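# Load a RAW blank into the vise and start

## Task

Pick one blank from the tray labelled RAW and put it in the machine's vise. The doors slide open by their handles. The knob next to the vise opens the jaws when pushed in and clamps them when pulled out. The blank must lie flat on the jaw ledges, fully inside the jaw ends, and be clamped. Close both doors, then press CYCLE START on the small box at the control panel right of the doors; its green lamp is lit only when a part is clamped and both doors are shut. The cycle is running when the doors lock and the signal tower's green lamp above the panel lights. The robot must not fall over or finish tilted.

## Robot and tools

ROBOT. A LinearBot: an omnidirectional base with a column about 1.7 m high. A carriage rides the column at height lift_m and holds a left and a right six-joint arm, each ending in a five-finger hand. Arm bases sit about 0.57 m + lift_m above the floor; carriage parts reach about 0.15 m below them. A hand point reaches up to 0.78 m from its shoulder but only about 0.4 m below the arm base. The parked pose for joints 1 to 6 is 0, 0.05, 0.05, 1.45, 0, 0. Cameras: carriage_camera (fixed, looking ahead, tilted about 20 degrees down), plus left_wrist_camera and right_wrist_camera, mounted on the little-finger side and aimed at their hand point.

FRAMES. Base frame: metres, origin on the floor below the base centre, x ahead, y to the left, z up. The left_hand and right_hand readings are hand points in this frame; the hand point is 0.045 m in front of the palm, its +z along straight fingers, +y out of the palm. These readings tend to sit above the real hand, more so at long reach. The odometry frame is the base frame as it was at the start; base_odometry gives x, y and heading (rad, -3.142 to 3.142, left positive). It only counts wheel turns, so slip looks like travel.

move. Sends one action and returns the state plus the requested images. Arguments:
- base: an object with exactly one key, each a relative offset from where the base last reported itself: translate_m (-2 to 2 m, forward positive), strafe_m (-2 to 2 m, left positive), rotate_rad (-6.3 to 6.3 rad, counter-clockwise positive).
- joints: one flat object for the lift and both arms, keyed by name, each value an absolute target. lift_m: 0 to 1 m. For each side (left_ or right_): joint1_rad -2.617 to 3.054, yaw about vertical, 0 straight ahead, positive to the left; joint2_rad 0 to 3.141, shoulder (0 upper arm level backward, 1.57 vertical, 3.14 level forward); joint3_rad 0 to 3.141, elbow (0 folded, 3.14 straight); joint4_rad -1.57 to 1.57, wrist pitch, positive raises the fingertips; joint5_rad -1.57 to 1.57, wrist yaw, positive swings fingertips right (opposite sense to joint 1); joint6_rad -2.094 to 2.094, roll about the finger axis, positive clockwise seen from the forearm. With joints 5 and 6 at 0 and the hand level, the palm faces down. Hand keys (<side>_hand_...) are unitless, -1 to 1: little, ring, middle, index and thumb_bend (+1 straight, -1 curled), thumb_turn (+1 alongside the palm, -1 facing the fingers). force_limit (-1 to 1) sets the closing force, roughly 0 to 10 N at the fingertip (15 N for thumb motors); speed (-0.96 to 1) sets finger speed, full from +0.48. Both start at 0 and -0.8. Those two are settings and do not start a motor by themselves.
- speeds: top speeds for this action only: translate_m and strafe_m 0.02 to 0.5 m/s, rotate_rad 0.05 to 1.57 rad/s, lift_m 0.02 to 0.27 m/s (default 0.25).
- min_time_s: 0.1 to 8 s, the shortest duration for the arm motions; 2 or more gives straighter, slower hand paths.
- cameras: list of names or ["all"]; [] for none.
- blocking: true (default) returns when everything is at rest; false returns within about 0.5 s while motion continues.
A call without an action just reports. Any single action stops after about 14 s.

wait: seconds from 0 to 10, optional cameras; commands nothing, returns early once running moves settle. stop: brakes all running motions; braked parts read "stopped" and may keep pressing. zoom_image: camera plus region [x0, y0, x1, y1] in pixels from the top-left, at most 504 by 504, on that camera's newest image. show_instructions: shows the reference pages. finished_scene: ends the scene (scene 1), permanently; the result must hold without the robot.

RESULTS. base_status and joint_status per motion: done, moving, off_target (resting short, may still push), stopped, contact_stop, time_out, not_followed (withheld by the self-collision check, see "joint command not followed"), limit_stop_at_motor_heat. on_its_own lists unrequested actions ("held at" is a target). joint_positions shows readings, hand motors on their -1..1 scale. <side>_hand_stopped_by gives six words for little, ring, middle, index, thumb_bend, thumb_turn: moving, target, force, stalled or fault. <side>_<motor>_load_n is fingertip force in N, positive pushing open; a lost grip shows as loads near 0. motor_effort is percent of maximum with the action's peak in brackets. Joint torques list arm joints in order. "earlier move" reports a non-blocking move; "pictures" gives the image order. MOTOR HOT warns at 75 °C; at 100 °C an OVER-TEMPERATURE FAULT drops that arm for 30 to 60 s; resend targets afterward. If a move or wait is refused, or an uncommanded stop appears, later move, wait and finished_scene calls in that same reply are skipped.

CAUTIONS. Approach fixed things slowly; default base speed into them is a hard hit. Lift contact stops come late and press hard. Never drive away while a hand grips something fixed such as a shut door handle; pulling with an arm also pitches the robot. Keep the two arms from pressing on each other, since that can end the scene. With joint2 below 0.8, an outward joint1 turn of 0.5 or more can strike the column. Park arms when idle to avoid heat. For gentle grasps use hand speed -0.94 or lower. Lower parts onto surfaces; do not drop them, even by millimetres. Keep the robot upright: high carriage, stretched or loaded arms and sudden stops raise tipping risk.

Each tool is called after "Request:" by a JSON object that holds its "name" and its "arguments", one argument or row to a line.

Reference images:

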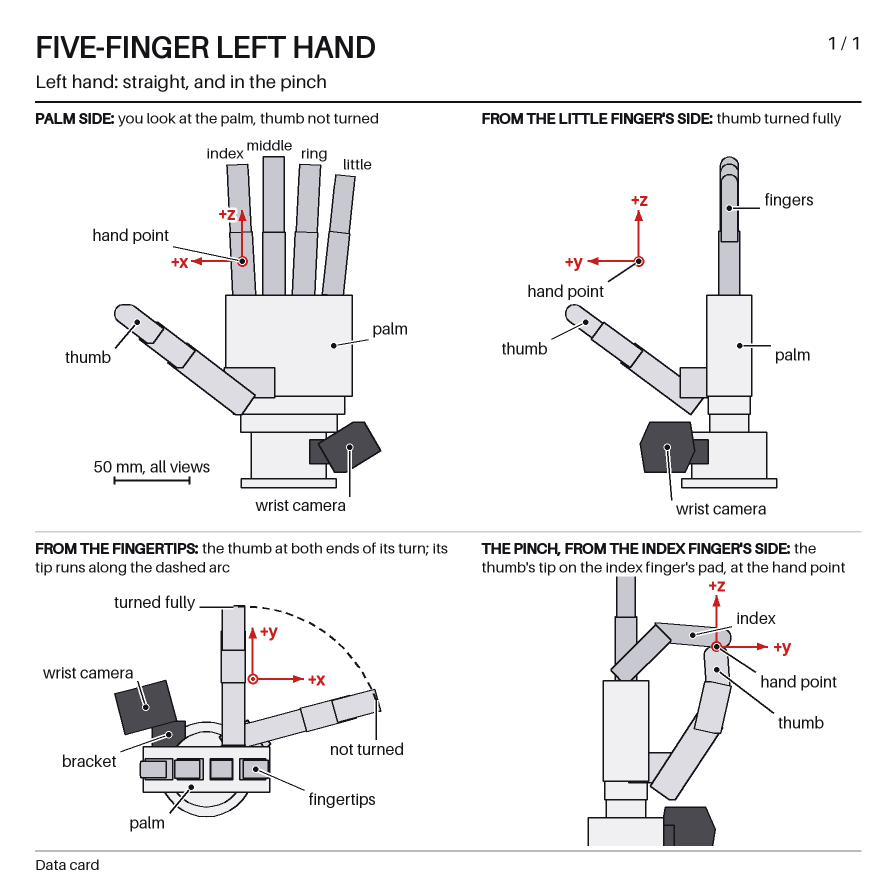

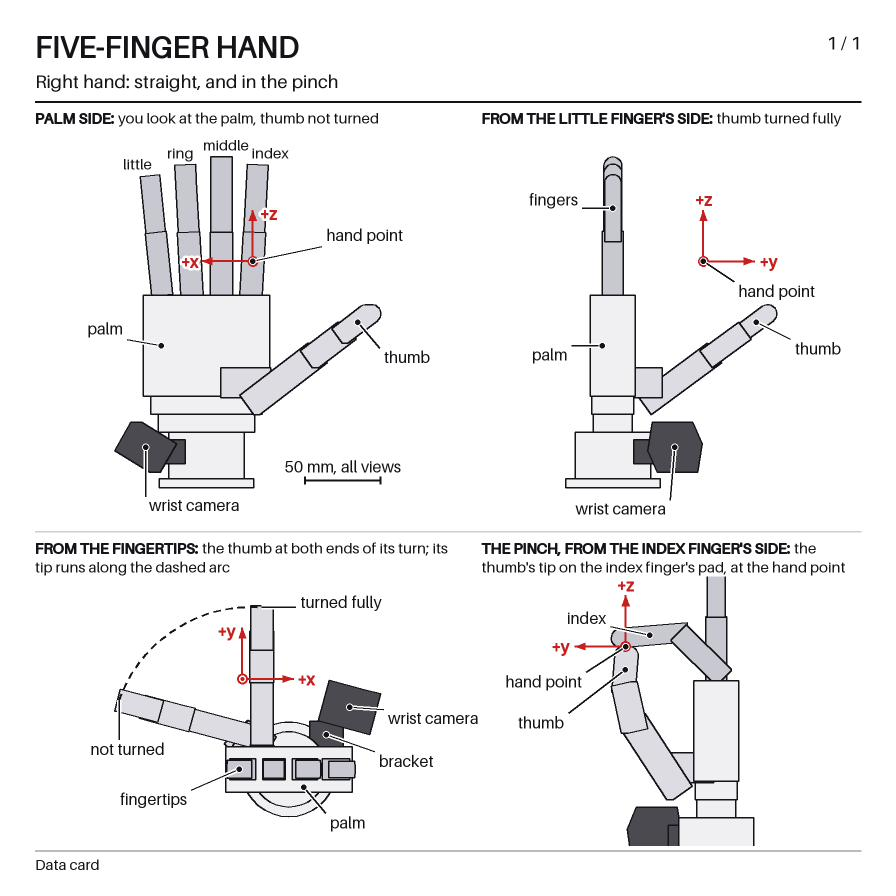

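## Session

Request:
{"name": "move", "arguments": {

}}

Scene clock: 0.00 s.
Joint torques (N m): no reading
base_odometry: x=+0.000 y=+0.000 heading=+0.000
base_status: not commanded
joint_positions: lift_m=+0.300 left_joint1_rad=+0.011 left_joint2_rad=+0.055 left_joint3_rad=+0.056 left_joint4_rad=+1.470 left_joint5_rad=-0.036 left_joint6_rad=+0.039 right_joint1_rad=-0.004 right_joint2_rad=+0.063 right_joint3_rad=+0.034 right_joint4_rad=+1.413 right_joint5_rad=-0.008 right_joint6_rad=+0.034 left_hand_little=+1.000 left_hand_ring=+1.000 left_hand_middle=+1.000 left_hand_index=+1.000 left_hand_thumb_turn=+1.000 left_hand_thumb_bend=+1.000 left_hand_force_limit=+0.000 left_hand_speed=-0.800 right_hand_little=+1.000 right_hand_ring=+1.000 right_hand_middle=+1.000 right_hand_index=+1.000 right_hand_thumb_turn=+1.000 right_hand_thumb_bend=+1.000 right_hand_force_limit=+0.000 right_hand_speed=-0.800
joint_status: not commanded
left_hand_stopped_by: target,target,target,target,target,target
right_hand_stopped_by: target,target,target,target,target,target
left_little_load_n: 0.0
left_ring_load_n: 0.0
left_middle_load_n: 0.0
left_index_load_n: 0.0
left_thumb_bend_load_n: 0.0
left_thumb_turn_load_n: 0.0
right_little_load_n: 0.0
right_ring_load_n: 0.0
right_middle_load_n: 0.0
right_index_load_n: 0.0
right_thumb_bend_load_n: 0.0
right_thumb_turn_load_n: 0.0
motor_effort: lift_m=+31 drive_wheels=+0
left_hand: x=+0.3142 y=+0.2990 z=+1.3283 quat_wxyz=(+0.724, -0.048, +0.023, -0.688) (m; base frame)
right_hand: x=+0.3359 y=-0.2855 z=+1.3137 quat_wxyz=(+0.715, -0.067, +0.064, -0.693) (m; base frame)
pictures: carriage_camera, left_wrist_camera, right_wrist_camera
Images, in order (width x height): carriage_camera 672x504, left_wrist_camera 672x504, right_wrist_camera 672x504.

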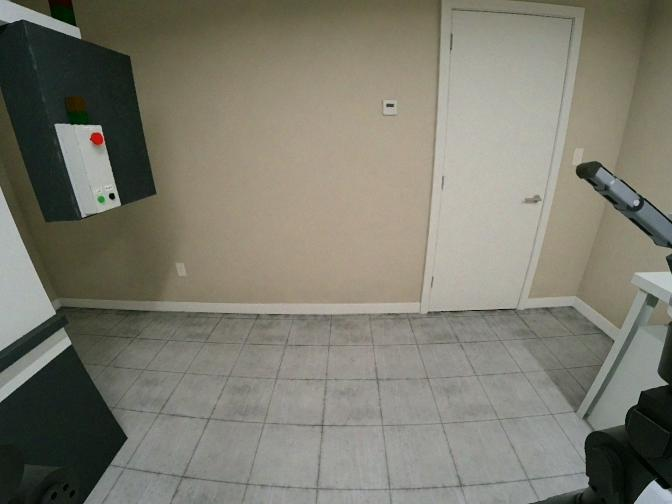

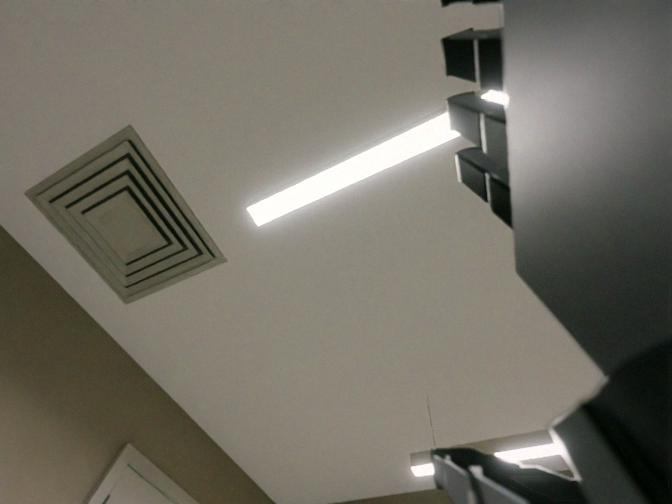

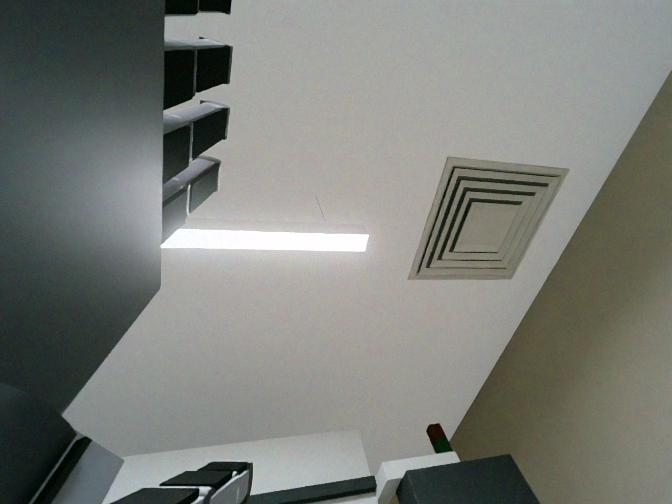

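Request:
{"name": "move", "arguments": {
  "base": {"rotate_rad": 0.8},
  "speeds": {"rotate_rad": 0.6},
  "cameras": ["carriage_camera"]
}}

Scene clock: 2.50 s.
Joint torques (N m): left_arm=[0.64 4.9 4.29 -0.28 0.07 0.05] | right_arm=[0.01 3.56 6.15 0.24 0.08 0.03]
move: done
base_odometry: x=+0.000 y=+0.000 heading=+0.800
base_status: done
joint_positions: lift_m=+0.300 left_joint1_rad=+0.011 left_joint2_rad=+0.055 left_joint3_rad=+0.056 left_joint4_rad=+1.469 left_joint5_rad=-0.036 left_joint6_rad=+0.039 right_joint1_rad=-0.004 right_joint2_rad=+0.063 right_joint3_rad=+0.034 right_joint4_rad=+1.413 right_joint5_rad=-0.008 right_joint6_rad=+0.034 left_hand_little=+1.000 left_hand_ring=+1.000 left_hand_middle=+1.000 left_hand_index=+1.000 left_hand_thumb_turn=+1.000 left_hand_thumb_bend=+1.000 left_hand_force_limit=+0.000 left_hand_speed=-0.800 right_hand_little=+1.000 right_hand_ring=+1.000 right_hand_middle=+1.000 right_hand_index=+1.000 right_hand_thumb_turn=+1.000 right_hand_thumb_bend=+1.000 right_hand_force_limit=+0.000 right_hand_speed=-0.800
joint_status: not commanded
left_hand_stopped_by: target,target,target,target,target,target
right_hand_stopped_by: target,target,target,target,target,target
left_little_load_n: 0.0
left_ring_load_n: 0.0
left_middle_load_n: 0.0
left_index_load_n: 0.0
left_thumb_bend_load_n: 0.0
left_thumb_turn_load_n: 0.0
right_little_load_n: 0.0
right_ring_load_n: 0.0
right_middle_load_n: 0.0
right_index_load_n: 0.0
right_thumb_bend_load_n: 0.0
right_thumb_turn_load_n: 0.0
motor_effort: lift_m=+31(31) drive_wheels=+3(6)
left_hand: x=+0.3145 y=+0.2990 z=+1.3282 quat_wxyz=(+0.724, -0.048, +0.023, -0.688)
right_hand: x=+0.3359 y=-0.2855 z=+1.3137 quat_wxyz=(+0.715, -0.067, +0.064, -0.693)
Images, in order (width x height): carriage_camera 672x504.

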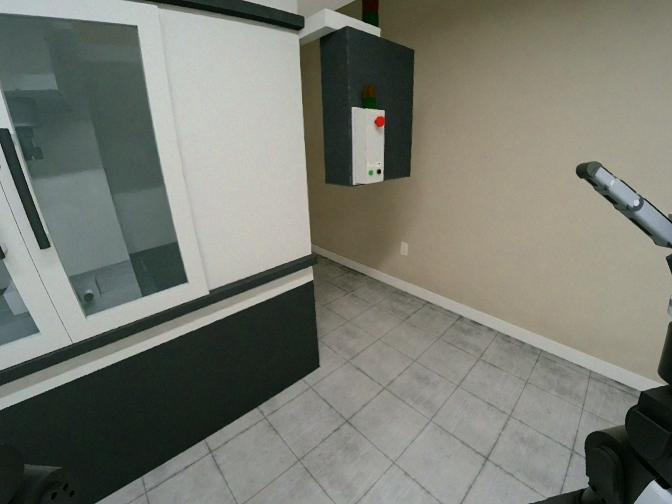

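Request:
{"name": "move", "arguments": {
  "base": {"rotate_rad": 0.7708},
  "speeds": {"rotate_rad": 0.6},
  "cameras": ["all"]
}}

Request:
{"name": "zoom_image", "arguments": {
  "camera": "carriage_camera",
  "region": [100, 40, 604, 504]
}}

Scene clock: 4.93 s.
Joint torques (N m): left_arm=[0.65 4.92 4.25 -0.27 0.09 0.05] | right_arm=[0.01 3.56 6.13 0.25 0.07 0.02]
move: done
base_odometry: x=+0.000 y=+0.000 heading=+1.570
base_status: done
joint_positions: lift_m=+0.300 left_joint1_rad=+0.011 left_joint2_rad=+0.055 left_joint3_rad=+0.056 left_joint4_rad=+1.468 left_joint5_rad=-0.036 left_joint6_rad=+0.039 right_joint1_rad=-0.004 right_joint2_rad=+0.063 right_joint3_rad=+0.034 right_joint4_rad=+1.414 right_joint5_rad=-0.008 right_joint6_rad=+0.034 left_hand_little=+1.000 left_hand_ring=+1.000 left_hand_middle=+1.000 left_hand_index=+1.000 left_hand_thumb_turn=+1.000 left_hand_thumb_bend=+1.000 left_hand_force_limit=+0.000 left_hand_speed=-0.800 right_hand_little=+1.000 right_hand_ring=+1.000 right_hand_middle=+1.000 right_hand_index=+1.000 right_hand_thumb_turn=+1.000 right_hand_thumb_bend=+1.000 right_hand_force_limit=+0.000 right_hand_speed=-0.800
joint_status: not commanded
left_hand_stopped_by: target,target,target,target,target,target
right_hand_stopped_by: target,target,target,target,target,target
left_little_load_n: 0.0
left_ring_load_n: 0.0
left_middle_load_n: 0.0
left_index_load_n: 0.0
left_thumb_bend_load_n: 0.0
left_thumb_turn_load_n: 0.0
right_little_load_n: 0.0
right_ring_load_n: 0.0
right_middle_load_n: 0.0
right_index_load_n: 0.0
right_thumb_bend_load_n: 0.0
right_thumb_turn_load_n: 0.0
motor_effort: lift_m=+31(31) drive_wheels=+3(7)
left_hand: x=+0.3147 y=+0.2990 z=+1.3281 quat_wxyz=(+0.724, -0.048, +0.024, -0.688)
right_hand: x=+0.3358 y=-0.2855 z=+1.3137 quat_wxyz=(+0.715, -0.067, +0.064, -0.693)
pictures: carriage_camera, left_wrist_camera, right_wrist_camera
Images, in order (width x height): carriage_camera 672x504, left_wrist_camera 672x504, right_wrist_camera 672x504.

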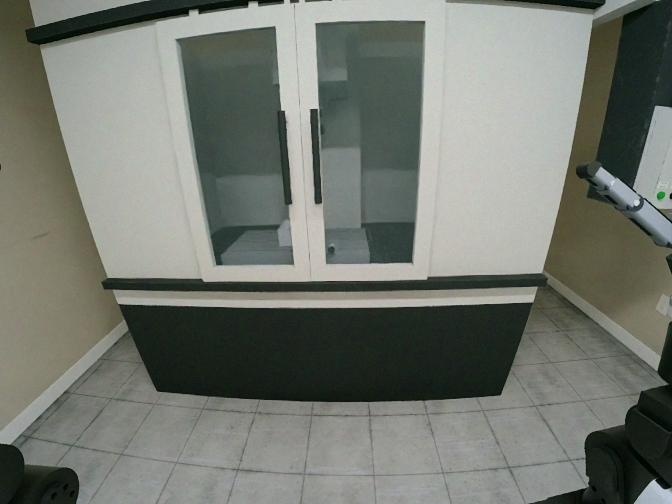

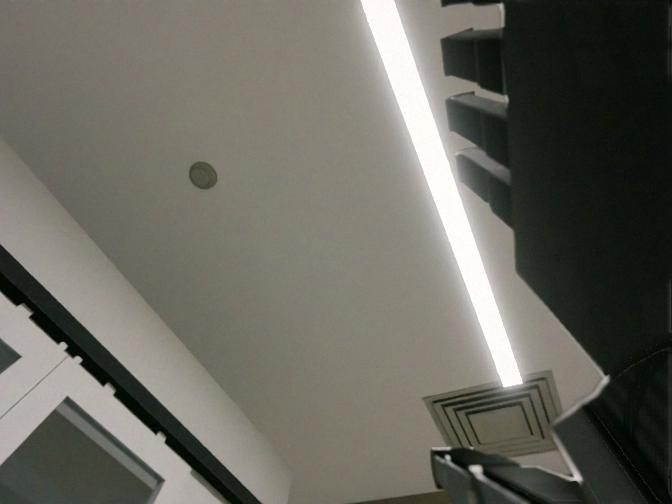

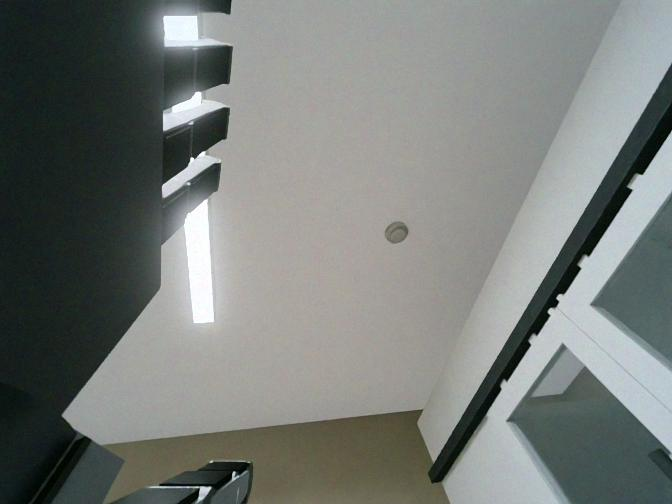

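Scaled by 1.000.

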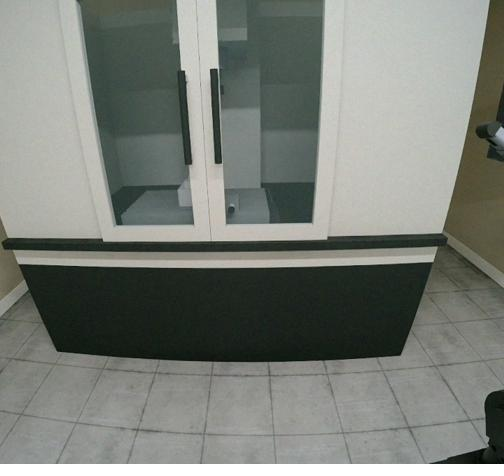

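Request:
{"name": "move", "arguments": {
  "base": {"rotate_rad": -2.5},
  "speeds": {"rotate_rad": 0.8},
  "cameras": ["carriage_camera"]
}}

Request:
{"name": "zoom_image", "arguments": {
  "camera": "carriage_camera",
  "region": [100, 100, 604, 504]
}}

Scene clock: 9.47 s.
Joint torques (N m): left_arm=[0.68 4.93 4.22 -0.26 0.08 0.04] | right_arm=[0.02 3.58 6.15 0.23 0.08 0.02]
move: done
base_odometry: x=+0.000 y=+0.000 heading=-0.930
base_status: done
joint_positions: lift_m=+0.300 left_joint1_rad=+0.011 left_joint2_rad=+0.055 left_joint3_rad=+0.056 left_joint4_rad=+1.468 left_joint5_rad=-0.036 left_joint6_rad=+0.039 right_joint1_rad=-0.004 right_joint2_rad=+0.063 right_joint3_rad=+0.034 right_joint4_rad=+1.414 right_joint5_rad=-0.008 right_joint6_rad=+0.034 left_hand_little=+1.000 left_hand_ring=+1.000 left_hand_middle=+1.000 left_hand_index=+1.000 left_hand_thumb_turn=+1.000 left_hand_thumb_bend=+1.000 left_hand_force_limit=+0.000 left_hand_speed=-0.800 right_hand_little=+1.000 right_hand_ring=+1.000 right_hand_middle=+1.000 right_hand_index=+1.000 right_hand_thumb_turn=+1.000 right_hand_thumb_bend=+1.000 right_hand_force_limit=+0.000 right_hand_speed=-0.800
joint_status: not commanded
left_hand_stopped_by: target,target,target,target,target,target
right_hand_stopped_by: target,target,target,target,target,target
left_little_load_n: 0.0
left_ring_load_n: 0.0
left_middle_load_n: 0.0
left_index_load_n: 0.0
left_thumb_bend_load_n: 0.0
left_thumb_turn_load_n: 0.0
right_little_load_n: 0.0
right_ring_load_n: 0.0
right_middle_load_n: 0.0
right_index_load_n: 0.0
right_thumb_bend_load_n: 0.0
right_thumb_turn_load_n: 0.0
motor_effort: lift_m=+31(31) drive_wheels=+3(10)
left_hand: x=+0.3148 y=+0.2990 z=+1.3281 quat_wxyz=(+0.724, -0.049, +0.024, -0.688)
right_hand: x=+0.3358 y=-0.2855 z=+1.3137 quat_wxyz=(+0.715, -0.067, +0.064, -0.693)
Images, in order (width x height): carriage_camera 672x504.

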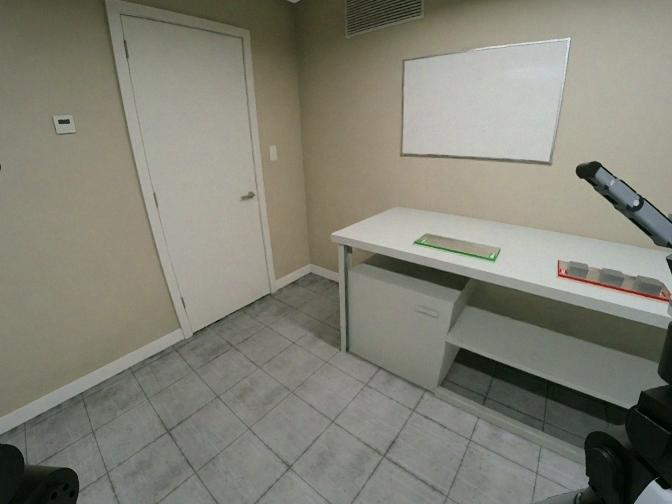

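Scaled by 1.000.

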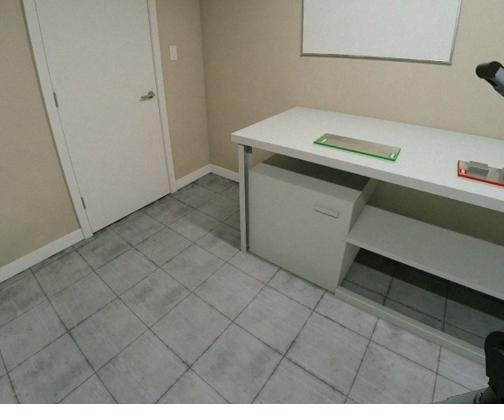

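Request:
{"name": "move", "arguments": {
  "base": {"rotate_rad": -0.6408},
  "speeds": {"rotate_rad": 0.6},
  "cameras": ["carriage_camera"]
}}

Request:
{"name": "zoom_image", "arguments": {
  "camera": "carriage_camera",
  "region": [150, 150, 480, 350]
}}

Scene clock: 11.73 s.
Joint torques (N m): left_arm=[0.64 4.83 4.3 -0.27 0.08 0.04] | right_arm=[-0.01 3.58 6.16 0.24 0.07 0.02]
move: done
base_odometry: x=+0.000 y=+0.000 heading=-1.570
base_status: done
joint_positions: lift_m=+0.300 left_joint1_rad=+0.011 left_joint2_rad=+0.055 left_joint3_rad=+0.056 left_joint4_rad=+1.468 left_joint5_rad=-0.036 left_joint6_rad=+0.039 right_joint1_rad=-0.004 right_joint2_rad=+0.063 right_joint3_rad=+0.034 right_joint4_rad=+1.414 right_joint5_rad=-0.008 right_joint6_rad=+0.034 left_hand_little=+1.000 left_hand_ring=+1.000 left_hand_middle=+1.000 left_hand_index=+1.000 left_hand_thumb_turn=+1.000 left_hand_thumb_bend=+1.000 left_hand_force_limit=+0.000 left_hand_speed=-0.800 right_hand_little=+1.000 right_hand_ring=+1.000 right_hand_middle=+1.000 right_hand_index=+1.000 right_hand_thumb_turn=+1.000 right_hand_thumb_bend=+1.000 right_hand_force_limit=+0.000 right_hand_speed=-0.800
joint_status: not commanded
left_hand_stopped_by: target,target,target,target,target,target
right_hand_stopped_by: target,target,target,target,target,target
left_little_load_n: 0.0
left_ring_load_n: 0.0
left_middle_load_n: 0.0
left_index_load_n: 0.0
left_thumb_bend_load_n: 0.0
left_thumb_turn_load_n: 0.0
right_little_load_n: 0.0
right_ring_load_n: 0.0
right_middle_load_n: 0.0
right_index_load_n: 0.0
right_thumb_bend_load_n: 0.0
right_thumb_turn_load_n: 0.0
motor_effort: lift_m=+31(31) drive_wheels=+3(8)
left_hand: x=+0.3148 y=+0.2990 z=+1.3281 quat_wxyz=(+0.724, -0.049, +0.024, -0.688)
right_hand: x=+0.3358 y=-0.2855 z=+1.3137 quat_wxyz=(+0.715, -0.067, +0.064, -0.693)
Images, in order (width x height): carriage_camera 672x504.

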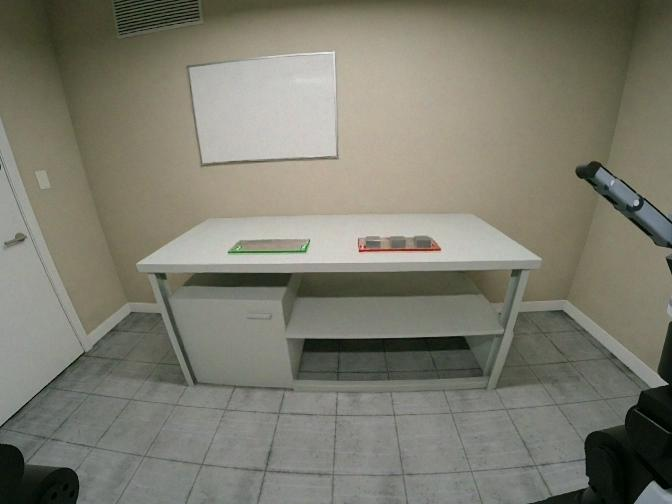

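Scaled by 1.527 from the camera's image (finer frame: 960x720).

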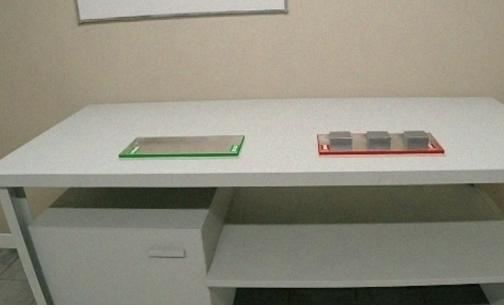

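Request:
{"name": "move", "arguments": {
  "base": {"translate_m": 0.6},
  "speeds": {"translate_m": 0.3},
  "cameras": []
}}

Request:
{"name": "move", "arguments": {
  "base": {"strafe_m": -0.3},
  "speeds": {"strafe_m": 0.3},
  "cameras": ["carriage_camera"]
}}

Request:
{"name": "zoom_image", "arguments": {
  "camera": "carriage_camera",
  "region": [100, 200, 500, 450]
}}

Scene clock: 15.53 s.
Joint torques (N m): left_arm=[0.64 4.92 4.36 -0.25 0.08 0.05] | right_arm=[0.01 3.63 6.16 0.23 0.08 0.02]
move: done
base_odometry: x=+0.000 y=-0.600 heading=-1.571
base_status: done
joint_positions: lift_m=+0.300 left_joint1_rad=+0.011 left_joint2_rad=+0.055 left_joint3_rad=+0.056 left_joint4_rad=+1.468 left_joint5_rad=-0.036 left_joint6_rad=+0.039 right_joint1_rad=-0.004 right_joint2_rad=+0.063 right_joint3_rad=+0.034 right_joint4_rad=+1.415 right_joint5_rad=-0.008 right_joint6_rad=+0.034 left_hand_little=+1.000 left_hand_ring=+1.000 left_hand_middle=+1.000 left_hand_index=+1.000 left_hand_thumb_turn=+1.000 left_hand_thumb_bend=+1.000 left_hand_force_limit=+0.000 left_hand_speed=-0.800 right_hand_little=+1.000 right_hand_ring=+1.000 right_hand_middle=+1.000 right_hand_index=+1.000 right_hand_thumb_turn=+1.000 right_hand_thumb_bend=+1.000 right_hand_force_limit=+0.000 right_hand_speed=-0.800
joint_status: not commanded
left_hand_stopped_by: target,target,target,target,target,target
right_hand_stopped_by: target,target,target,target,target,target
left_little_load_n: 0.0
left_ring_load_n: 0.0
left_middle_load_n: 0.0
left_index_load_n: 0.0
left_thumb_bend_load_n: 0.0
left_thumb_turn_load_n: 0.0
right_little_load_n: 0.5
right_ring_load_n: 0.0
right_middle_load_n: 0.0
right_index_load_n: 0.0
right_thumb_bend_load_n: 0.0
right_thumb_turn_load_n: 0.0
motor_effort: lift_m=+31(31) drive_wheels=-7(12)
left_hand: x=+0.3149 y=+0.2990 z=+1.3280 quat_wxyz=(+0.724, -0.049, +0.024, -0.688)
right_hand: x=+0.3355 y=-0.2855 z=+1.3139 quat_wxyz=(+0.715, -0.067, +0.064, -0.693)

Scene clock: 18.03 s.
Joint torques (N m): left_arm=[0.58 4.93 4.26 -0.27 0.07 0.06] | right_arm=[0.02 3.6 6.2 0.22 0.06 0.02]
move: done
base_odometry: x=-0.300 y=-0.600 heading=-1.571
base_status: done
joint_positions: lift_m=+0.300 left_joint1_rad=+0.012 left_joint2_rad=+0.055 left_joint3_rad=+0.056 left_joint4_rad=+1.468 left_joint5_rad=-0.036 left_joint6_rad=+0.039 right_joint1_rad=-0.004 right_joint2_rad=+0.063 right_joint3_rad=+0.034 right_joint4_rad=+1.415 right_joint5_rad=-0.007 right_joint6_rad=+0.034 left_hand_little=+1.000 left_hand_ring=+1.000 left_hand_middle=+1.000 left_hand_index=+1.000 left_hand_thumb_turn=+1.000 left_hand_thumb_bend=+1.000 left_hand_force_limit=+0.000 left_hand_speed=-0.800 right_hand_little=+1.000 right_hand_ring=+1.000 right_hand_middle=+1.000 right_hand_index=+1.000 right_hand_thumb_turn=+1.000 right_hand_thumb_bend=+1.000 right_hand_force_limit=+0.000 right_hand_speed=-0.800
joint_status: not commanded
left_hand_stopped_by: target,target,target,target,target,target
right_hand_stopped_by: target,target,target,target,target,target
left_little_load_n: 0.0
left_ring_load_n: 0.0
left_middle_load_n: 0.0
left_index_load_n: 0.0
left_thumb_bend_load_n: 0.0
left_thumb_turn_load_n: 0.0
right_little_load_n: 0.0
right_ring_load_n: 0.0
right_middle_load_n: 0.0
right_index_load_n: 0.0
right_thumb_bend_load_n: 0.0
right_thumb_turn_load_n: 0.0
motor_effort: lift_m=+31(31) drive_wheels=-3(6)
left_hand: x=+0.3149 y=+0.2990 z=+1.3280 quat_wxyz=(+0.724, -0.048, +0.024, -0.687)
right_hand: x=+0.3355 y=-0.2856 z=+1.3139 quat_wxyz=(+0.715, -0.066, +0.064, -0.693)
Images, in order (width x height): carriage_camera 672x504.

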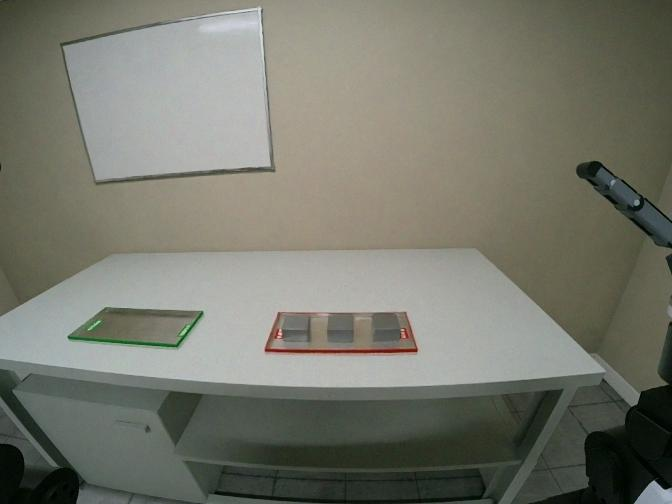

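Scaled by 1.260 from the camera's image (finer frame: 960x720).

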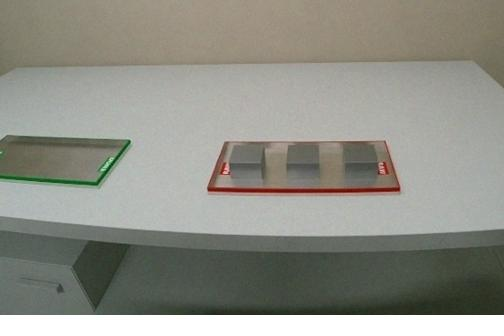

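Request:
{"name": "zoom_image", "arguments": {
  "camera": "carriage_camera",
  "region": [255, 290, 430, 380]
}}

Request:
{"name": "zoom_image", "arguments": {
  "camera": "carriage_camera",
  "region": [60, 290, 240, 380]
}}

Scaled by 2.880 from the camera's image (finer frame: 960x720).

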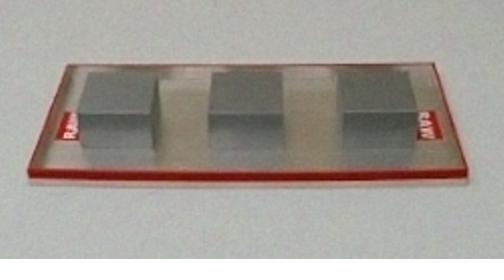

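Scaled by 2.800 from the camera's image (finer frame: 960x720).

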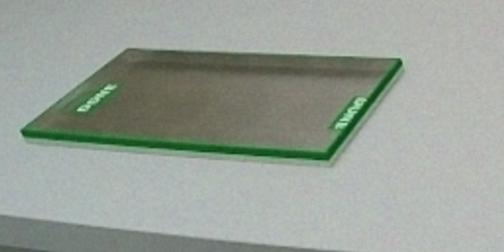

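Request:
{"name": "move", "arguments": {
  "joints": {"right_joint1_rad": 0, "right_joint2_rad": 1.57, "right_joint3_rad": 1.57, "right_joint4_rad": 0.0, "right_joint5_rad": 0, "right_joint6_rad": 0},
  "min_time_s": 2.5,
  "cameras": ["all"]
}}

Request:
{"name": "move", "arguments": {
  "joints": {"right_joint1_rad": 0, "right_joint2_rad": 1.57, "right_joint3_rad": 1.57, "right_joint4_rad": -1.5, "right_joint5_rad": 0, "right_joint6_rad": 0},
  "min_time_s": 2,
  "cameras": ["all"]
}}

Scene clock: 23.17 s.
Joint torques (N m): left_arm=[0.57 4.86 4.27 -0.26 0.08 0.05] | right_arm=[0.32 -7.17 10.07 2.42 0.12 -0.08]
move: done
base_odometry: x=-0.300 y=-0.600 heading=-1.571
base_status: not commanded
joint_positions: lift_m=+0.300 left_joint1_rad=+0.012 left_joint2_rad=+0.055 left_joint3_rad=+0.056 left_joint4_rad=+1.468 left_joint5_rad=-0.036 left_joint6_rad=+0.039 right_joint1_rad=-0.004 right_joint2_rad=+1.550 right_joint3_rad=+1.544 right_joint4_rad=+0.019 right_joint5_rad=-0.007 right_joint6_rad=+0.010 left_hand_little=+1.000 left_hand_ring=+1.000 left_hand_middle=+1.000 left_hand_index=+1.000 left_hand_thumb_turn=+1.000 left_hand_thumb_bend=+1.000 left_hand_force_limit=+0.000 left_hand_speed=-0.800 right_hand_little=+1.000 right_hand_ring=+1.000 right_hand_middle=+1.000 right_hand_index=+1.000 right_hand_thumb_turn=+1.000 right_hand_thumb_bend=+1.000 right_hand_force_limit=+0.000 right_hand_speed=-0.800
joint_status: all done
left_hand_stopped_by: target,target,target,target,target,target
right_hand_stopped_by: target,target,target,target,target,target
left_little_load_n: 0.0
left_ring_load_n: 0.0
left_middle_load_n: 0.0
left_index_load_n: -0.5
left_thumb_bend_load_n: 0.0
left_thumb_turn_load_n: 0.0
right_little_load_n: 0.0
right_ring_load_n: 0.0
right_middle_load_n: 0.0
right_index_load_n: 0.0
right_thumb_bend_load_n: 0.0
right_thumb_turn_load_n: 0.0
motor_effort: lift_m=+31(31) drive_wheels=-3(3)
left_hand: x=+0.3149 y=+0.2990 z=+1.3280 quat_wxyz=(+0.724, -0.048, +0.024, -0.687)
right_hand: x=+0.7537 y=-0.2888 z=+1.2579 quat_wxyz=(+0.506, -0.495, +0.499, -0.500)
pictures: carriage_camera, left_wrist_camera, right_wrist_camera
Images, in order (width x height): carriage_camera 672x504, left_wrist_camera 672x504, right_wrist_camera 672x504.

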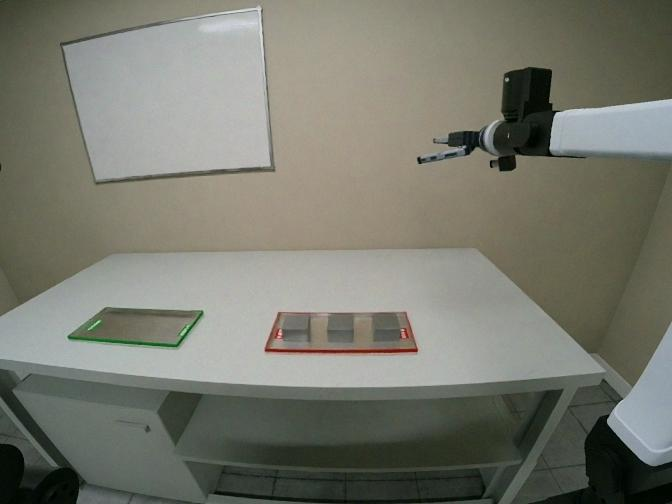

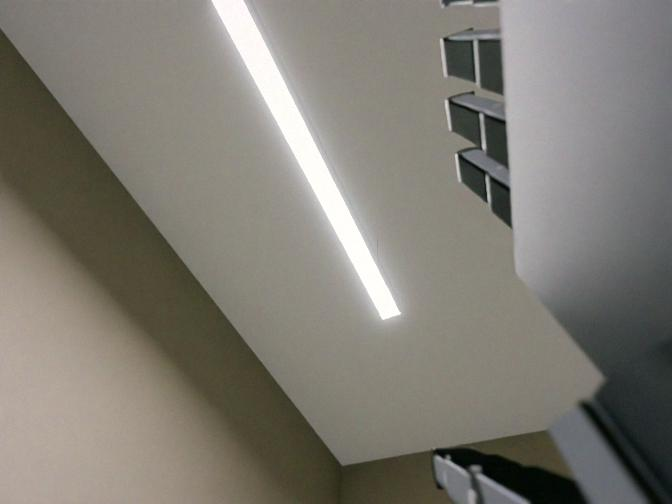

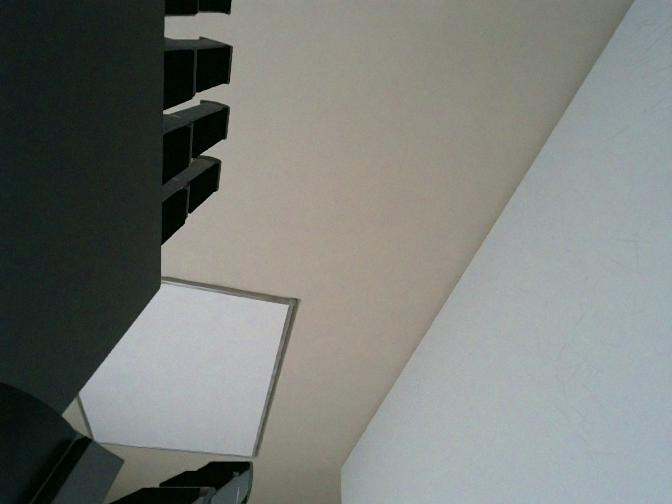

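Scene clock: 25.60 s.
Joint torques (N m): left_arm=[0.57 4.88 4.37 -0.26 0.07 0.05] | right_arm=[0.34 -5.26 8.28 0.31 0.11 -0.08]
move: done
base_odometry: x=-0.300 y=-0.600 heading=-1.571
base_status: not commanded
joint_positions: lift_m=+0.300 left_joint1_rad=+0.012 left_joint2_rad=+0.055 left_joint3_rad=+0.056 left_joint4_rad=+1.468 left_joint5_rad=-0.036 left_joint6_rad=+0.039 right_joint1_rad=-0.004 right_joint2_rad=+1.550 right_joint3_rad=+1.545 right_joint4_rad=-1.485 right_joint5_rad=-0.007 right_joint6_rad=+0.010 left_hand_little=+1.000 left_hand_ring=+1.000 left_hand_middle=+1.000 left_hand_index=+1.000 left_hand_thumb_turn=+1.000 left_hand_thumb_bend=+1.000 left_hand_force_limit=+0.000 left_hand_speed=-0.800 right_hand_little=+1.000 right_hand_ring=+1.000 right_hand_middle=+1.000 right_hand_index=+1.000 right_hand_thumb_turn=+1.000 right_hand_thumb_bend=+1.000 right_hand_force_limit=+0.000 right_hand_speed=-0.800
joint_status: all done
left_hand_stopped_by: target,target,target,target,target,target
right_hand_stopped_by: target,target,target,target,target,target
left_little_load_n: 0.0
left_ring_load_n: 0.0
left_middle_load_n: 0.0
left_index_load_n: 0.0
left_thumb_bend_load_n: 0.0
left_thumb_turn_load_n: -0.5
right_little_load_n: 0.0
right_ring_load_n: 0.0
right_middle_load_n: 0.0
right_index_load_n: 0.0
right_thumb_bend_load_n: 0.0
right_thumb_turn_load_n: 0.0
motor_effort: lift_m=+31(31) drive_wheels=-3(3)
left_hand: x=+0.3149 y=+0.2990 z=+1.3280 quat_wxyz=(+0.724, -0.048, +0.024, -0.687)
right_hand: x=+0.4469 y=-0.2876 z=+1.0426 quat_wxyz=(+0.031, -0.702, +0.711, -0.026)
pictures: carriage_camera, left_wrist_camera, right_wrist_camera
Images, in order (width x height): carriage_camera 672x504, left_wrist_camera 672x504, right_wrist_camera 672x504.

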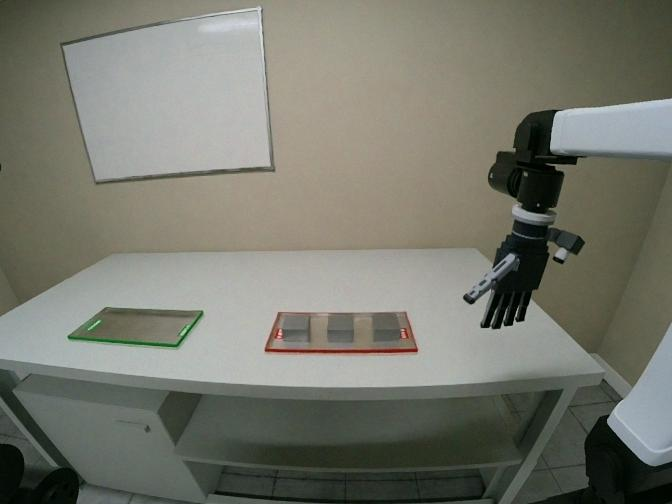

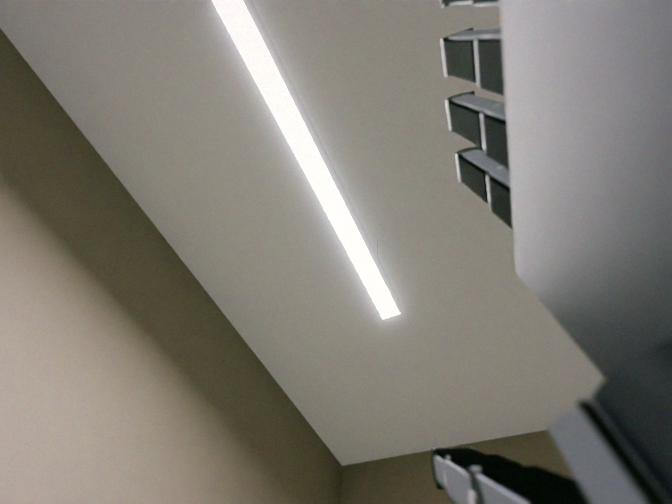

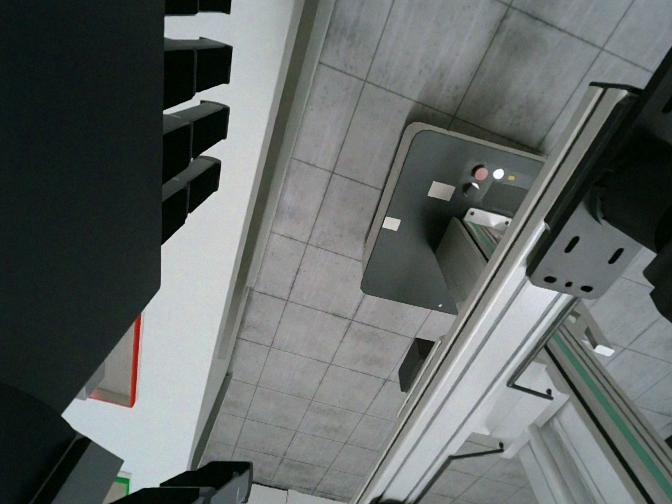

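Request:
{"name": "move", "arguments": {
  "base": {"strafe_m": 0.3},
  "speeds": {"strafe_m": 0.3},
  "joints": {"lift_m": 0.5, "right_joint1_rad": 0, "right_joint2_rad": 2.1, "right_joint3_rad": 2.1, "right_joint4_rad": -1.4, "right_joint5_rad": 0, "right_joint6_rad": 0},
  "min_time_s": 2,
  "cameras": ["carriage_camera", "right_wrist_camera"]
}}

Scene clock: 29.77 s.
Joint torques (N m): left_arm=[0.75 4.97 4.36 -0.28 0.08 0.05] | right_arm=[-0.25 -10.13 8.1 0.77 0.08 -0.07]
move: done
base_odometry: x=+0.000 y=-0.601 heading=-1.571
base_status: done
joint_positions: lift_m=+0.500 left_joint1_rad=+0.010 left_joint2_rad=+0.055 left_joint3_rad=+0.056 left_joint4_rad=+1.469 left_joint5_rad=-0.037 left_joint6_rad=+0.039 right_joint1_rad=+0.003 right_joint2_rad=+2.073 right_joint3_rad=+2.079 right_joint4_rad=-1.411 right_joint5_rad=-0.004 right_joint6_rad=+0.009 left_hand_little=+1.000 left_hand_ring=+1.000 left_hand_middle=+1.000 left_hand_index=+1.000 left_hand_thumb_turn=+1.000 left_hand_thumb_bend=+1.000 left_hand_force_limit=+0.000 left_hand_speed=-0.800 right_hand_little=+1.000 right_hand_ring=+1.000 right_hand_middle=+1.000 right_hand_index=+1.000 right_hand_thumb_turn=+1.000 right_hand_thumb_bend=+1.000 right_hand_force_limit=+0.000 right_hand_speed=-0.800
joint_status: all done
left_hand_stopped_by: target,target,target,target,target,target
right_hand_stopped_by: target,target,target,target,target,target
left_little_load_n: 0.0
left_ring_load_n: 0.0
left_middle_load_n: 0.0
left_index_load_n: 0.0
left_thumb_bend_load_n: 0.5
left_thumb_turn_load_n: 0.0
right_little_load_n: 0.0
right_ring_load_n: 0.0
right_middle_load_n: 0.0
right_index_load_n: 0.0
right_thumb_bend_load_n: -0.5
right_thumb_turn_load_n: 0.0
motor_effort: lift_m=+33(41) drive_wheels=-3(10)
left_hand: x=+0.3146 y=+0.2991 z=+1.5280 quat_wxyz=(+0.724, -0.049, +0.023, -0.688)
right_hand: x=+0.6016 y=-0.2860 z=+1.2101 quat_wxyz=(+0.060, -0.703, +0.707, -0.057)
Images, in order (width x height): carriage_camera 672x504, right_wrist_camera 672x504.

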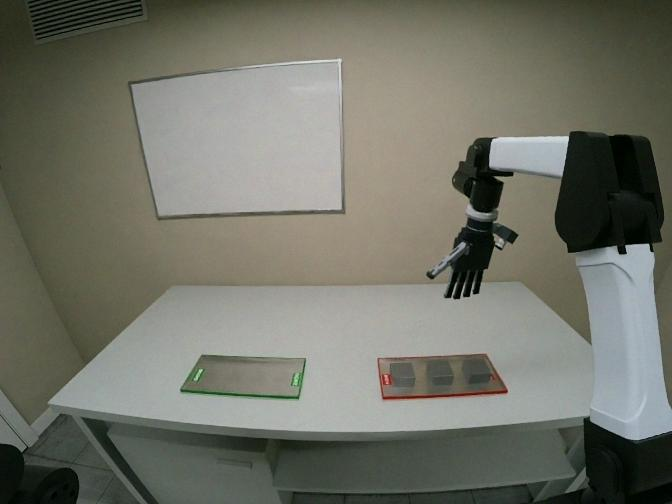

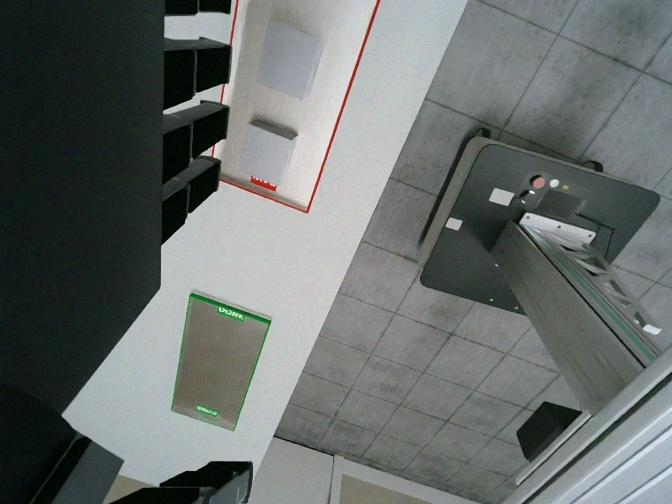

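Request:
{"name": "move", "arguments": {
  "base": {"translate_m": -0.4},
  "speeds": {"translate_m": 0.3},
  "joints": {"lift_m": 0.4, "right_joint1_rad": 0, "right_joint2_rad": 0.05, "right_joint3_rad": 0.05, "right_joint4_rad": 1.45, "right_joint5_rad": 0, "right_joint6_rad": 0},
  "min_time_s": 2,
  "cameras": []
}}

Request:
{"name": "move", "arguments": {
  "base": {"rotate_rad": 3.1416},
  "speeds": {"rotate_rad": 1.0},
  "cameras": []
}}

Request:
{"name": "move", "arguments": {
  "base": {"strafe_m": 0.125},
  "speeds": {"strafe_m": 0.3},
  "cameras": ["carriage_camera"]
}}

Scene clock: 34.60 s.
Joint torques (N m): left_arm=[0.7 4.96 4.36 -0.23 0.1 0.04] | right_arm=[-0.27 2.7 4.86 0.17 0.11 -0.07]
move: done
base_odometry: x=+0.000 y=-0.201 heading=-1.571
base_status: done
joint_positions: lift_m=+0.400 left_joint1_rad=+0.010 left_joint2_rad=+0.055 left_joint3_rad=+0.056 left_joint4_rad=+1.468 left_joint5_rad=-0.037 left_joint6_rad=+0.039 right_joint1_rad=+0.003 right_joint2_rad=+0.062 right_joint3_rad=+0.060 right_joint4_rad=+1.442 right_joint5_rad=-0.004 right_joint6_rad=+0.008 left_hand_little=+1.000 left_hand_ring=+1.000 left_hand_middle=+1.000 left_hand_index=+1.000 left_hand_thumb_turn=+1.000 left_hand_thumb_bend=+1.000 left_hand_force_limit=+0.000 left_hand_speed=-0.800 right_hand_little=+1.000 right_hand_ring=+1.000 right_hand_middle=+1.000 right_hand_index=+1.000 right_hand_thumb_turn=+1.000 right_hand_thumb_bend=+1.000 right_hand_force_limit=+0.000 right_hand_speed=-0.800
joint_status: all done
left_hand_stopped_by: target,target,target,target,target,target
right_hand_stopped_by: target,target,target,target,target,target
left_little_load_n: 0.0
left_ring_load_n: 0.0
left_middle_load_n: -0.5
left_index_load_n: 0.0
left_thumb_bend_load_n: 0.0
left_thumb_turn_load_n: 0.0
right_little_load_n: 0.0
right_ring_load_n: 0.0
right_middle_load_n: 0.0
right_index_load_n: 0.0
right_thumb_bend_load_n: 0.0
right_thumb_turn_load_n: 0.0
motor_effort: lift_m=+27(27) drive_wheels=-2(5)
left_hand: x=+0.3147 y=+0.2991 z=+1.4285 quat_wxyz=(+0.724, -0.049, +0.023, -0.688)
right_hand: x=+0.3210 y=-0.2870 z=+1.4259 quat_wxyz=(+0.710, -0.048, +0.045, -0.701)

Scene clock: 39.30 s.
Joint torques (N m): left_arm=[0.68 4.89 4.29 -0.24 0.09 0.05] | right_arm=[-0.27 2.69 4.85 0.12 0.09 -0.07]
move: done
base_odometry: x=+0.000 y=-0.201 heading=+1.570
base_status: done
joint_positions: lift_m=+0.400 left_joint1_rad=+0.010 left_joint2_rad=+0.055 left_joint3_rad=+0.056 left_joint4_rad=+1.468 left_joint5_rad=-0.037 left_joint6_rad=+0.039 right_joint1_rad=+0.003 right_joint2_rad=+0.062 right_joint3_rad=+0.060 right_joint4_rad=+1.445 right_joint5_rad=-0.002 right_joint6_rad=+0.008 left_hand_little=+1.000 left_hand_ring=+1.000 left_hand_middle=+1.000 left_hand_index=+1.000 left_hand_thumb_turn=+1.000 left_hand_thumb_bend=+1.000 left_hand_force_limit=+0.000 left_hand_speed=-0.800 right_hand_little=+1.000 right_hand_ring=+1.000 right_hand_middle=+1.000 right_hand_index=+1.000 right_hand_thumb_turn=+1.000 right_hand_thumb_bend=+1.000 right_hand_force_limit=+0.000 right_hand_speed=-0.800
joint_status: not commanded
left_hand_stopped_by: target,target,target,target,target,target
right_hand_stopped_by: target,target,target,target,target,target
left_little_load_n: 0.0
left_ring_load_n: 0.0
left_middle_load_n: -0.5
left_index_load_n: 0.0
left_thumb_bend_load_n: 0.0
left_thumb_turn_load_n: 0.0
right_little_load_n: 0.0
right_ring_load_n: 0.0
right_middle_load_n: 0.0
right_index_load_n: 0.0
right_thumb_bend_load_n: 0.0
right_thumb_turn_load_n: 0.0
motor_effort: lift_m=+27(27) drive_wheels=+3(9)
left_hand: x=+0.3149 y=+0.2991 z=+1.4284 quat_wxyz=(+0.724, -0.049, +0.024, -0.688)
right_hand: x=+0.3201 y=-0.2874 z=+1.4263 quat_wxyz=(+0.710, -0.046, +0.045, -0.701)

Scene clock: 41.00 s.
Joint torques (N m): left_arm=[0.77 4.88 4.33 -0.23 0.11 0.06] | right_arm=[-0.25 2.7 4.86 0.11 0.09 -0.07]
move: done
base_odometry: x=-0.125 y=-0.201 heading=+1.571
base_status: done
joint_positions: lift_m=+0.400 left_joint1_rad=+0.010 left_joint2_rad=+0.055 left_joint3_rad=+0.056 left_joint4_rad=+1.468 left_joint5_rad=-0.038 left_joint6_rad=+0.039 right_joint1_rad=+0.003 right_joint2_rad=+0.062 right_joint3_rad=+0.060 right_joint4_rad=+1.446 right_joint5_rad=-0.002 right_joint6_rad=+0.008 left_hand_little=+1.000 left_hand_ring=+1.000 left_hand_middle=+1.000 left_hand_index=+1.000 left_hand_thumb_turn=+1.000 left_hand_thumb_bend=+1.000 left_hand_force_limit=+0.000 left_hand_speed=-0.800 right_hand_little=+1.000 right_hand_ring=+1.000 right_hand_middle=+1.000 right_hand_index=+1.000 right_hand_thumb_turn=+1.000 right_hand_thumb_bend=+1.000 right_hand_force_limit=+0.000 right_hand_speed=-0.800
joint_status: not commanded
left_hand_stopped_by: target,target,target,target,target,target
right_hand_stopped_by: target,target,target,target,target,target
left_little_load_n: 0.0
left_ring_load_n: 0.0
left_middle_load_n: 0.0
left_index_load_n: 0.0
left_thumb_bend_load_n: 0.0
left_thumb_turn_load_n: 0.0
right_little_load_n: 0.0
right_ring_load_n: 0.0
right_middle_load_n: 0.0
right_index_load_n: 0.0
right_thumb_bend_load_n: 0.0
right_thumb_turn_load_n: 0.0
motor_effort: lift_m=+27(27) drive_wheels=-7(12)
left_hand: x=+0.3149 y=+0.2992 z=+1.4284 quat_wxyz=(+0.724, -0.049, +0.024, -0.688)
right_hand: x=+0.3200 y=-0.2874 z=+1.4263 quat_wxyz=(+0.710, -0.046, +0.045, -0.701)
Images, in order (width x height): carriage_camera 672x504.

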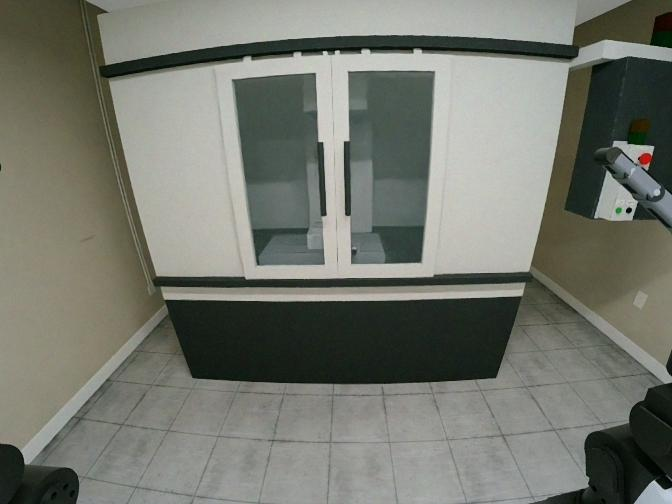

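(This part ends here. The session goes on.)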